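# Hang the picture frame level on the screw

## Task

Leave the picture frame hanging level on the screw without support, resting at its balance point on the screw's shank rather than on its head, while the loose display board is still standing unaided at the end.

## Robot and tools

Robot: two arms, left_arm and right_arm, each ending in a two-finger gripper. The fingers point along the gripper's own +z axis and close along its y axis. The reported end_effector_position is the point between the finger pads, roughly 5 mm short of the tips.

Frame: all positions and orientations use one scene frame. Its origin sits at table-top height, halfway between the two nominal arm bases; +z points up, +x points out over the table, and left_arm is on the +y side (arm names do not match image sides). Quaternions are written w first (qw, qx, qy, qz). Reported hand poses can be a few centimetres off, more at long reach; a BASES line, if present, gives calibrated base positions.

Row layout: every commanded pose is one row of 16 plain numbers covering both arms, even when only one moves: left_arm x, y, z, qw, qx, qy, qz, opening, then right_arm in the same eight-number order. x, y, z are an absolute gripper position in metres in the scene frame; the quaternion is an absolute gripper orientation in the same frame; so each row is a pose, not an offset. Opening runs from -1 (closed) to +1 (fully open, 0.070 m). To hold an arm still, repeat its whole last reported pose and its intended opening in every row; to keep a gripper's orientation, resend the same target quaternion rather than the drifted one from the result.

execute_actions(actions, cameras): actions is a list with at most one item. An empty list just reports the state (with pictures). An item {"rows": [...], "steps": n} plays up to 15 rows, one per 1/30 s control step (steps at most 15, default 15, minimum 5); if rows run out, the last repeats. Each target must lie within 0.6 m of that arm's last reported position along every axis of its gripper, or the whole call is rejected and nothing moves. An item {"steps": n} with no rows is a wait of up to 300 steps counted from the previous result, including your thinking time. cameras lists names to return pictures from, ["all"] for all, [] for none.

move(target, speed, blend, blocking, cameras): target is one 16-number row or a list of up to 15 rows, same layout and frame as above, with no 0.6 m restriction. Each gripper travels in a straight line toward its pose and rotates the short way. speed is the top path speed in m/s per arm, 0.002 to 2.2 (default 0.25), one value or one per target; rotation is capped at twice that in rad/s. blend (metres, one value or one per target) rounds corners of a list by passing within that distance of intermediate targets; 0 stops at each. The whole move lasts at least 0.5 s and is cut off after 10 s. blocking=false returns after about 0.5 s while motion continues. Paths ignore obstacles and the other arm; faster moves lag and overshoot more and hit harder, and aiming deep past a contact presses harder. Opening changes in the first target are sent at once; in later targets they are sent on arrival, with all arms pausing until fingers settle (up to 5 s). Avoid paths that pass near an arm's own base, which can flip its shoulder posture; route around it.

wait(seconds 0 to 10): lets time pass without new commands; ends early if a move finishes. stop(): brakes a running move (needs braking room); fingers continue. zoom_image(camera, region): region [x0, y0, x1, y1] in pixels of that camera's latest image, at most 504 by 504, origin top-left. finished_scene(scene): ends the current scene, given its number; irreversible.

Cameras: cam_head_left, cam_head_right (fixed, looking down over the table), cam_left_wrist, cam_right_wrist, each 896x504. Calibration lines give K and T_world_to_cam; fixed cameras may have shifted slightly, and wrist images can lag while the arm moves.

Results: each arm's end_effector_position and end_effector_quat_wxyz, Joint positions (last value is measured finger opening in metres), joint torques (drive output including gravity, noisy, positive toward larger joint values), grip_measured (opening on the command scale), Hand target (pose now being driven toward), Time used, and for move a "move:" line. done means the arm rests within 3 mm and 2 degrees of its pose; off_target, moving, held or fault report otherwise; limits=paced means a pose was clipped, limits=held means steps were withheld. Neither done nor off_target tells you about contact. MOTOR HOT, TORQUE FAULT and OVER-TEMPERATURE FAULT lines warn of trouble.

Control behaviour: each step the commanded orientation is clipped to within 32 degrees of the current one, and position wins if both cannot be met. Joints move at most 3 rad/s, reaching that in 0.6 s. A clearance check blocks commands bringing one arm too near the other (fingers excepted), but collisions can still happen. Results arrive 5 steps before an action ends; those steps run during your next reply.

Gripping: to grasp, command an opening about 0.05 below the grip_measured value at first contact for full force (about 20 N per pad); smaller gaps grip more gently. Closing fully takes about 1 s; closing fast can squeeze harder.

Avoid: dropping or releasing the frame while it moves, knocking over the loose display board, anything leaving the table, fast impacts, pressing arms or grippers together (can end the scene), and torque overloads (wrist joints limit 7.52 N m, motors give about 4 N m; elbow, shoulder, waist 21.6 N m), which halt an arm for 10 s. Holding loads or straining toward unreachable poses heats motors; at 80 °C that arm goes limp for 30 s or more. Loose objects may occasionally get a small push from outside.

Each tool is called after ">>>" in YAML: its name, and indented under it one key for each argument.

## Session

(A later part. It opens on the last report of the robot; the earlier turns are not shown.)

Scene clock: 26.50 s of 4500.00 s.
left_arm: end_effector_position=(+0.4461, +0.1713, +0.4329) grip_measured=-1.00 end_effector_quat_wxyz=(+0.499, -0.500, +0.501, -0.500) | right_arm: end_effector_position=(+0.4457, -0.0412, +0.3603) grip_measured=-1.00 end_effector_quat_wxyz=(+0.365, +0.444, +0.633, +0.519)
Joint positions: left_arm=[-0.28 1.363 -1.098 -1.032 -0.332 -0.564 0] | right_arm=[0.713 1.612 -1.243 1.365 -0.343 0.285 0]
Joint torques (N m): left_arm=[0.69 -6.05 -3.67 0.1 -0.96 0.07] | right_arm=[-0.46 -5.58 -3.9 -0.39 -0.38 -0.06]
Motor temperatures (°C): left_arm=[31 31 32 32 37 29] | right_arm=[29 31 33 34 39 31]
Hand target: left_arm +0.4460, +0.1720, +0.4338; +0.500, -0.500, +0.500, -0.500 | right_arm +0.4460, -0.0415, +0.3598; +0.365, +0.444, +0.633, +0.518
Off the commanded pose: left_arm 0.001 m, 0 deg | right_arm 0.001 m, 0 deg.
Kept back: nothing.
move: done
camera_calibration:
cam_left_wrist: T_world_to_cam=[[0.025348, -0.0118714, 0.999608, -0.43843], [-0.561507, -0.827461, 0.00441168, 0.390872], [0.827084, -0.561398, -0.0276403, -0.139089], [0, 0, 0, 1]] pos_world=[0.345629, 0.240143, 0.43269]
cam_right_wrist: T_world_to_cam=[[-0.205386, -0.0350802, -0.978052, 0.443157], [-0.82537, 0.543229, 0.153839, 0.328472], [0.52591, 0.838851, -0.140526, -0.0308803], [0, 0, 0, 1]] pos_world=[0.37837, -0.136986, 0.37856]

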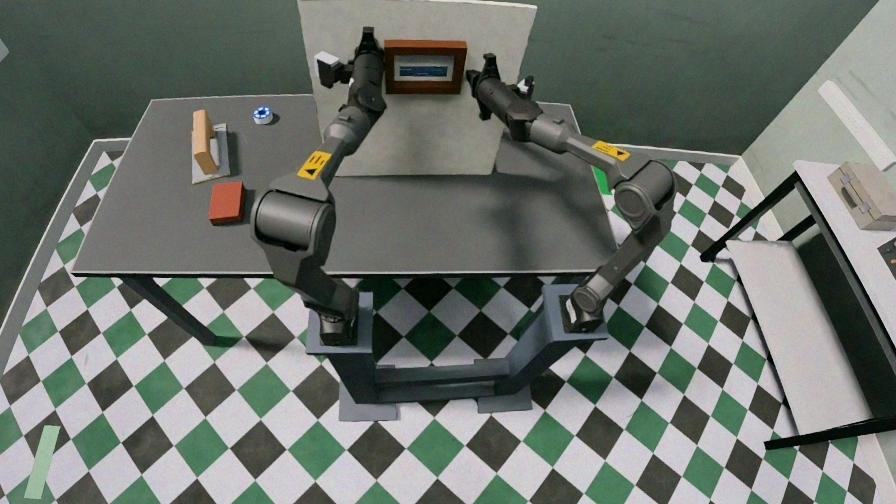

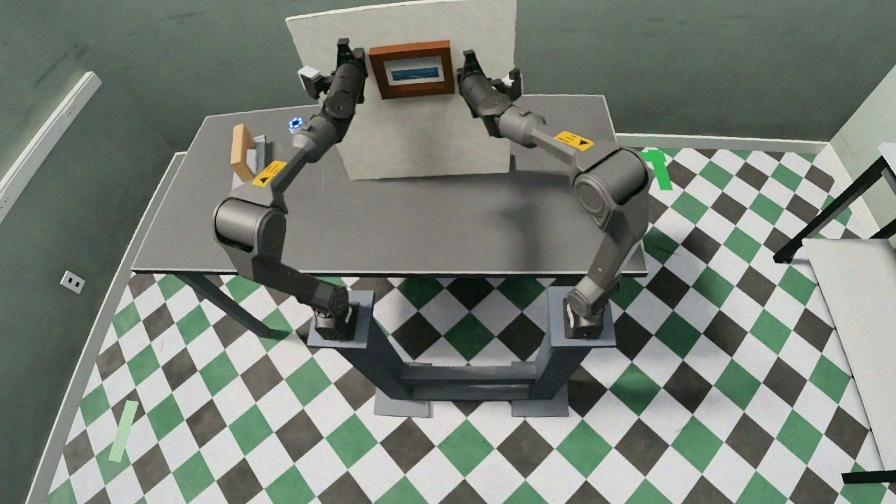

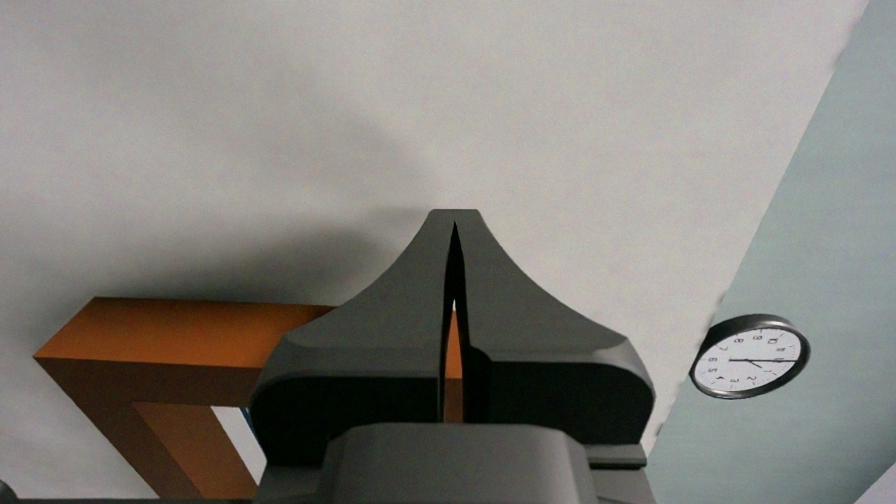

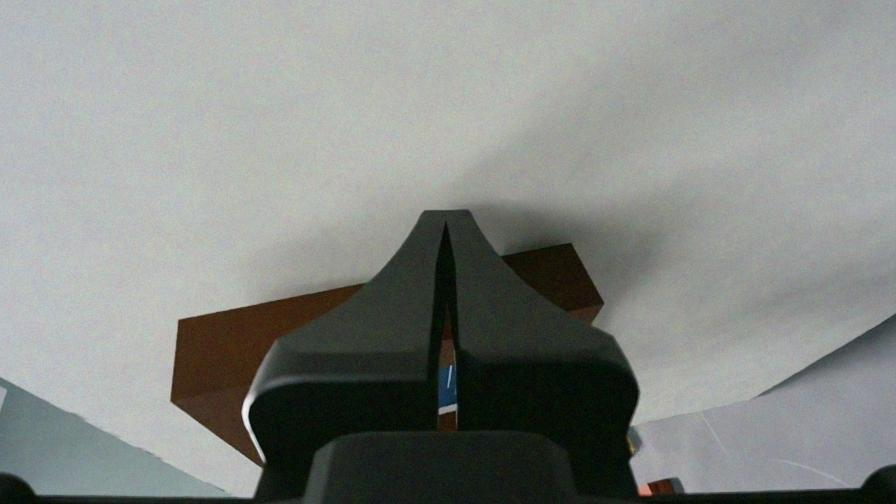

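>>> move:
  target:
    - [0.446,0.165,0.434,0.5,-0.5,0.5,-0.5,-1,0.446,-0.0291,0.360,0.365,0.444,0.633,0.518,-1]
    - [0.446,0.1585,0.434,0.5,-0.5,0.5,-0.5,-1,0.446,-0.0277,0.360,0.365,0.444,0.633,0.518,-1]
    - [0.446,0.1583,0.4358,0.5,-0.5,0.5,-0.5,-1,0.446,-0.0275,0.3618,0.365,0.444,0.633,0.518,-1]
    - [0.446,0.1555,0.4358,0.5,-0.5,0.5,-0.5,-1,0.446,-0.0302,0.3618,0.365,0.444,0.633,0.518,-1]
    - [0.446,0.1559,0.4338,0.5,-0.5,0.5,-0.5,-1,0.446,-0.0306,0.3598,0.365,0.444,0.633,0.518,-1]
    - [0.446,0.1700,0.4338,0.5,-0.5,0.5,-0.5,-1,0.446,-0.0447,0.3598,0.365,0.444,0.633,0.518,-1]
  speed: [0.04,0.02,0.01,0.02,0.01,0.025]

>>> zoom_image:
  camera: "cam_head_left"
  region: [340, 0, 520, 110]

>>> zoom_image:
  camera: "cam_head_right"
  region: [320, 0, 500, 110]

Scene clock: 29.33 s of 4500.00 s.
left_arm: end_effector_position=(+0.4462, +0.1692, +0.4335) grip_measured=-1.00 end_effector_quat_wxyz=(+0.499, -0.500, +0.501, -0.500) | right_arm: end_effector_position=(+0.4458, -0.0445, +0.3598) grip_measured=-1.00 end_effector_quat_wxyz=(+0.365, +0.444, +0.633, +0.518)
Joint positions: left_arm=[-0.288 1.365 -1.102 -1.045 -0.338 -0.552 0] | right_arm=[0.705 1.605 -1.234 1.355 -0.336 0.295 0]
Joint torques (N m): left_arm=[0.42 -5.88 -2.86 0.23 -0.94 0.05] | right_arm=[0.05 -6.72 -4.14 -0.42 -0.31 0.03]
Motor temperatures (°C): left_arm=[31 31 32 32 37 29] | right_arm=[29 31 33 34 39 31]
Hand target: left_arm +0.4460, +0.1700, +0.4338; +0.500, -0.500, +0.500, -0.500 | right_arm +0.4460, -0.0447, +0.3598; +0.365, +0.444, +0.633, +0.518
Off the commanded pose: left_arm 0.001 m, 0 deg | right_arm 0.000 m, 0 deg.
Kept back: nothing.
move: done
camera_calibration:
cam_left_wrist: T_world_to_cam=[[0.024219, -0.0112224, 0.999644, -0.438738], [-0.561994, -0.82713, 0.00433012, 0.389313], [0.826787, -0.561898, -0.0263392, -0.140678], [0, 0, 0, 1]] pos_world=[0.345728, 0.238042, 0.43319]
cam_right_wrist: T_world_to_cam=[[-0.206101, -0.0356057, -0.977883, 0.442802], [-0.825024, 0.543684, 0.154088, 0.330249], [0.526172, 0.838535, -0.141429, -0.0280232], [0, 0, 0, 1]] pos_world=[0.378471, -0.140287, 0.378157]

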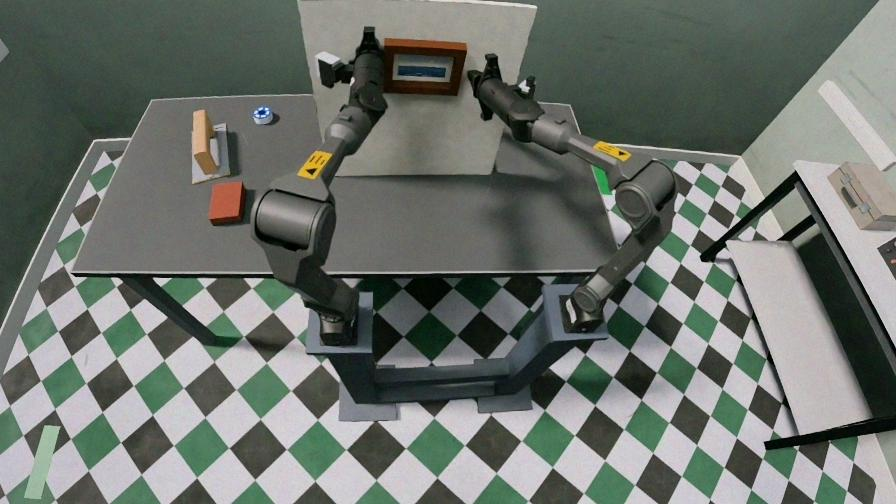

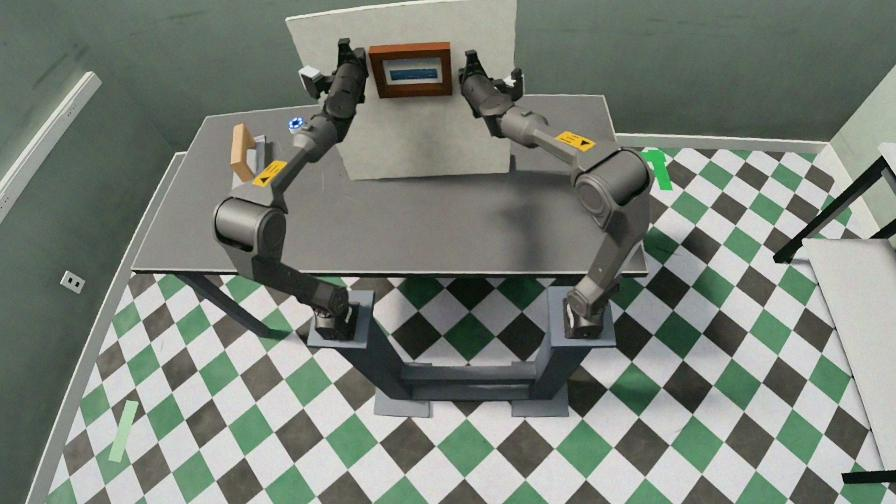

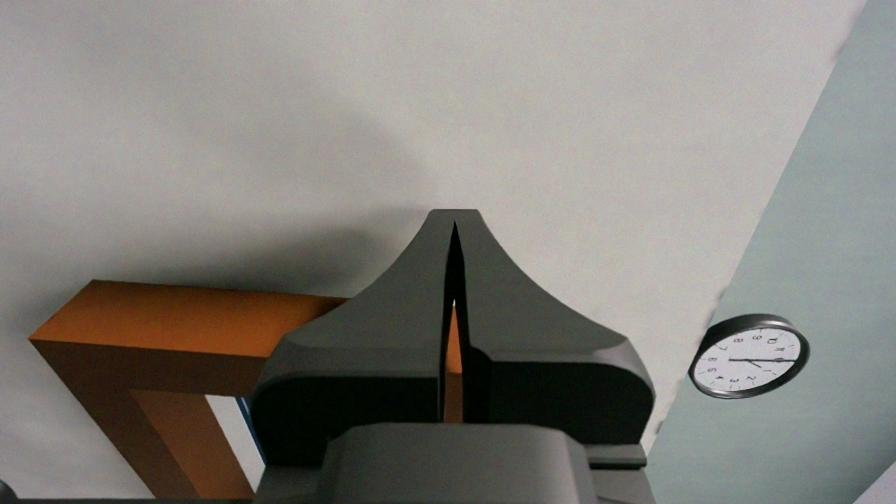

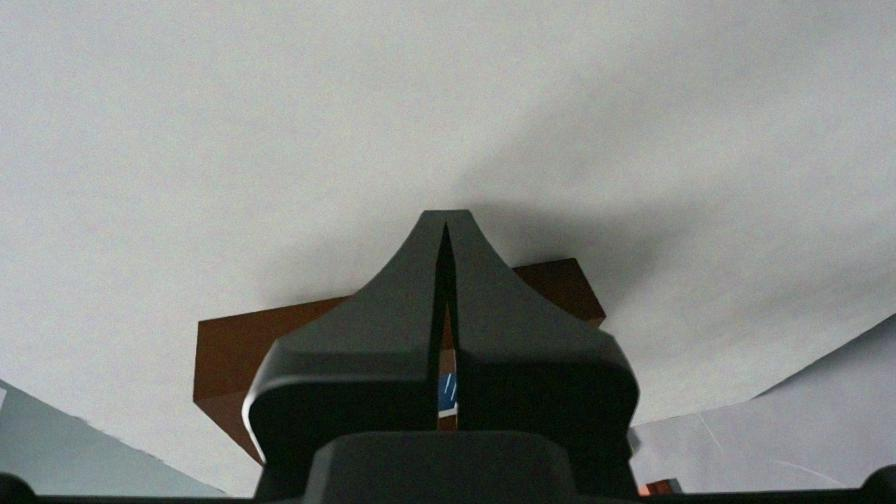

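Scaled by 2.800 from the camera's 896x504 image, which has a finer 1280x720 frame.

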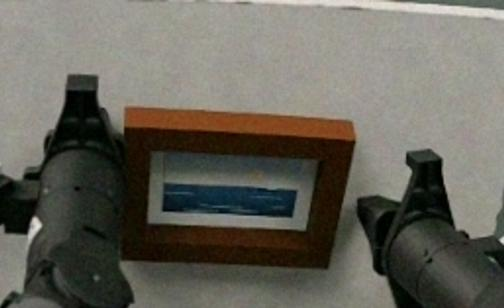

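Scaled by 2.800 from the camera's 896x504 image, which has a finer 1280x720 frame.

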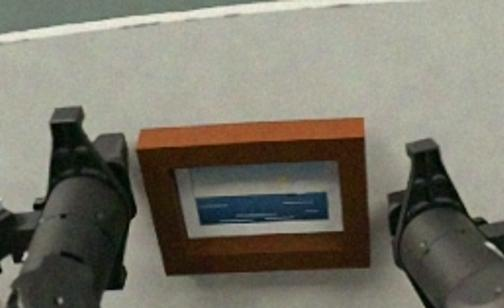

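>>> move:
  target:
    - [0.446,0.1625,0.434,0.5,-0.5,0.5,-0.5,-1,0.446,-0.0317,0.360,0.365,0.444,0.633,0.518,-1]
    - [0.446,0.1559,0.434,0.5,-0.5,0.5,-0.5,-1,0.446,-0.0303,0.360,0.365,0.444,0.633,0.518,-1]
    - [0.446,0.1557,0.4358,0.5,-0.5,0.5,-0.5,-1,0.446,-0.0301,0.3618,0.365,0.444,0.633,0.518,-1]
    - [0.446,0.1571,0.4358,0.5,-0.5,0.5,-0.5,-1,0.446,-0.0287,0.3618,0.365,0.444,0.633,0.518,-1]
    - [0.446,0.1575,0.4338,0.5,-0.5,0.5,-0.5,-1,0.446,-0.0291,0.3598,0.365,0.444,0.633,0.518,-1]
    - [0.446,0.1720,0.4338,0.5,-0.5,0.5,-0.5,-1,0.446,-0.0436,0.3598,0.365,0.444,0.633,0.518,-1]
  speed: [0.04,0.02,0.01,0.02,0.01,0.025]

>>> zoom_image:
  camera: "cam_head_left"
  region: [340, 0, 520, 110]

>>> zoom_image:
  camera: "cam_head_right"
  region: [320, 0, 500, 110]

Scene clock: 32.53 s of 4500.00 s.
left_arm: end_effector_position=(+0.4463, +0.1715, +0.4331) grip_measured=-1.00 end_effector_quat_wxyz=(+0.499, -0.500, +0.501, -0.500) | right_arm: end_effector_position=(+0.4459, -0.0435, +0.3597) grip_measured=-1.00 end_effector_quat_wxyz=(+0.365, +0.444, +0.633, +0.518)
Joint positions: left_arm=[-0.279 1.363 -1.099 -1.032 -0.331 -0.564 0] | right_arm=[0.707 1.608 -1.237 1.358 -0.339 0.291 0]
Joint torques (N m): left_arm=[0.58 -5.78 -2.87 0.2 -0.91 0.06] | right_arm=[0.28 -6.8 -4.13 -0.44 -0.27 0.03]
Motor temperatures (°C): left_arm=[30 31 32 32 36 29] | right_arm=[29 31 33 34 38 31]
Hand target: left_arm +0.4460, +0.1720, +0.4338; +0.500, -0.500, +0.500, -0.500 | right_arm +0.4460, -0.0436, +0.3598; +0.365, +0.444, +0.633, +0.518
Off the commanded pose: left_arm 0.001 m, 0 deg | right_arm 0.000 m, 0 deg.
Kept back: nothing.
move: done
camera_calibration:
cam_left_wrist: T_world_to_cam=[[0.0249998, -0.0114942, 0.999621, -0.438609], [-0.561209, -0.827662, 0.00451853, 0.391049], [0.827297, -0.561109, -0.027142, -0.139495], [0, 0, 0, 1]] pos_world=[0.345829, 0.240343, 0.43289]
cam_right_wrist: T_world_to_cam=[[-0.206364, -0.0356859, -0.977824, 0.442826], [-0.824702, 0.544143, 0.15419, 0.329709], [0.526574, 0.838233, -0.141722, -0.0290124], [0, 0, 0, 1]] pos_world=[0.378572, -0.139287, 0.378056]

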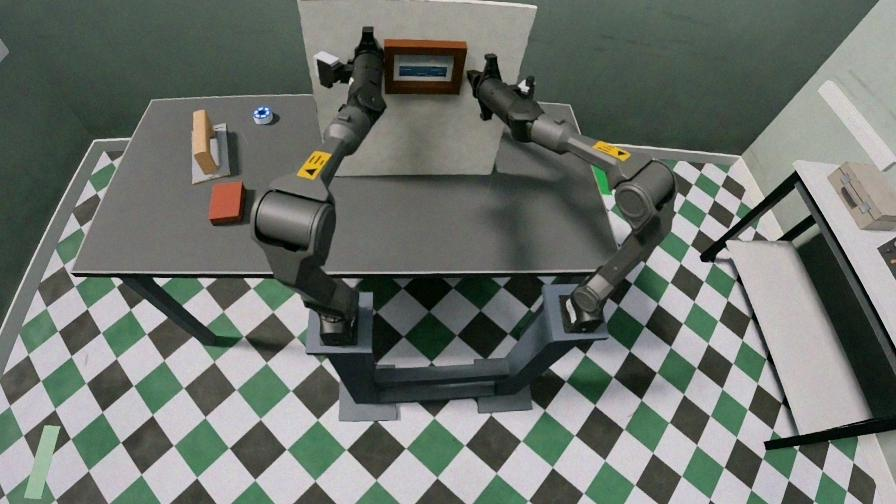

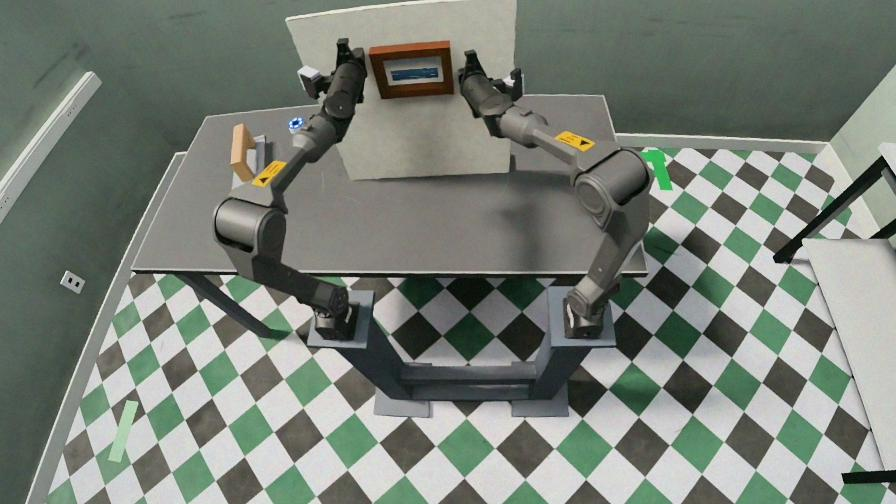

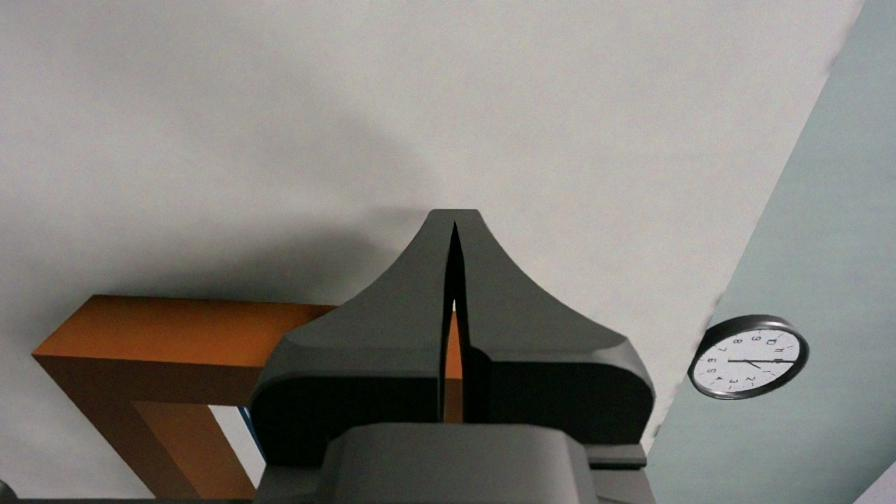

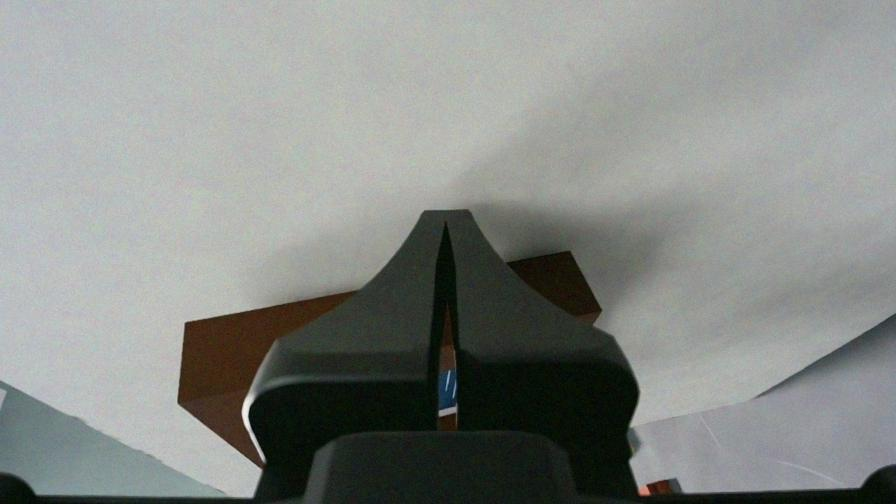

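Scaled by 2.800 from the camera's 896x504 image, which has a finer 1280x720 frame.

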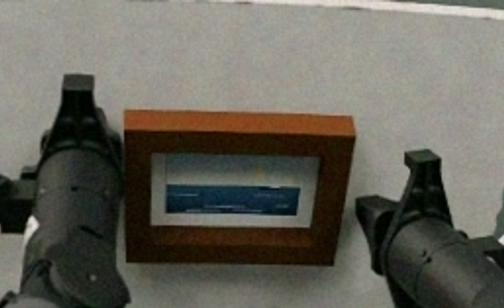

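Scaled by 2.800 from the camera's 896x504 image, which has a finer 1280x720 frame.

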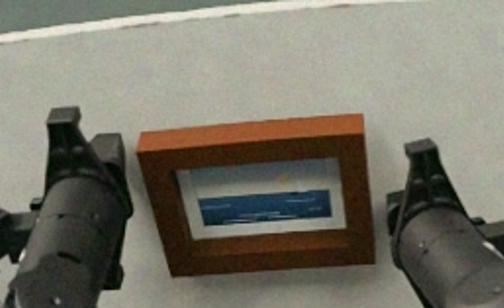

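>>> finished_scene:
  scene: 2

The scene is finished: the task was done.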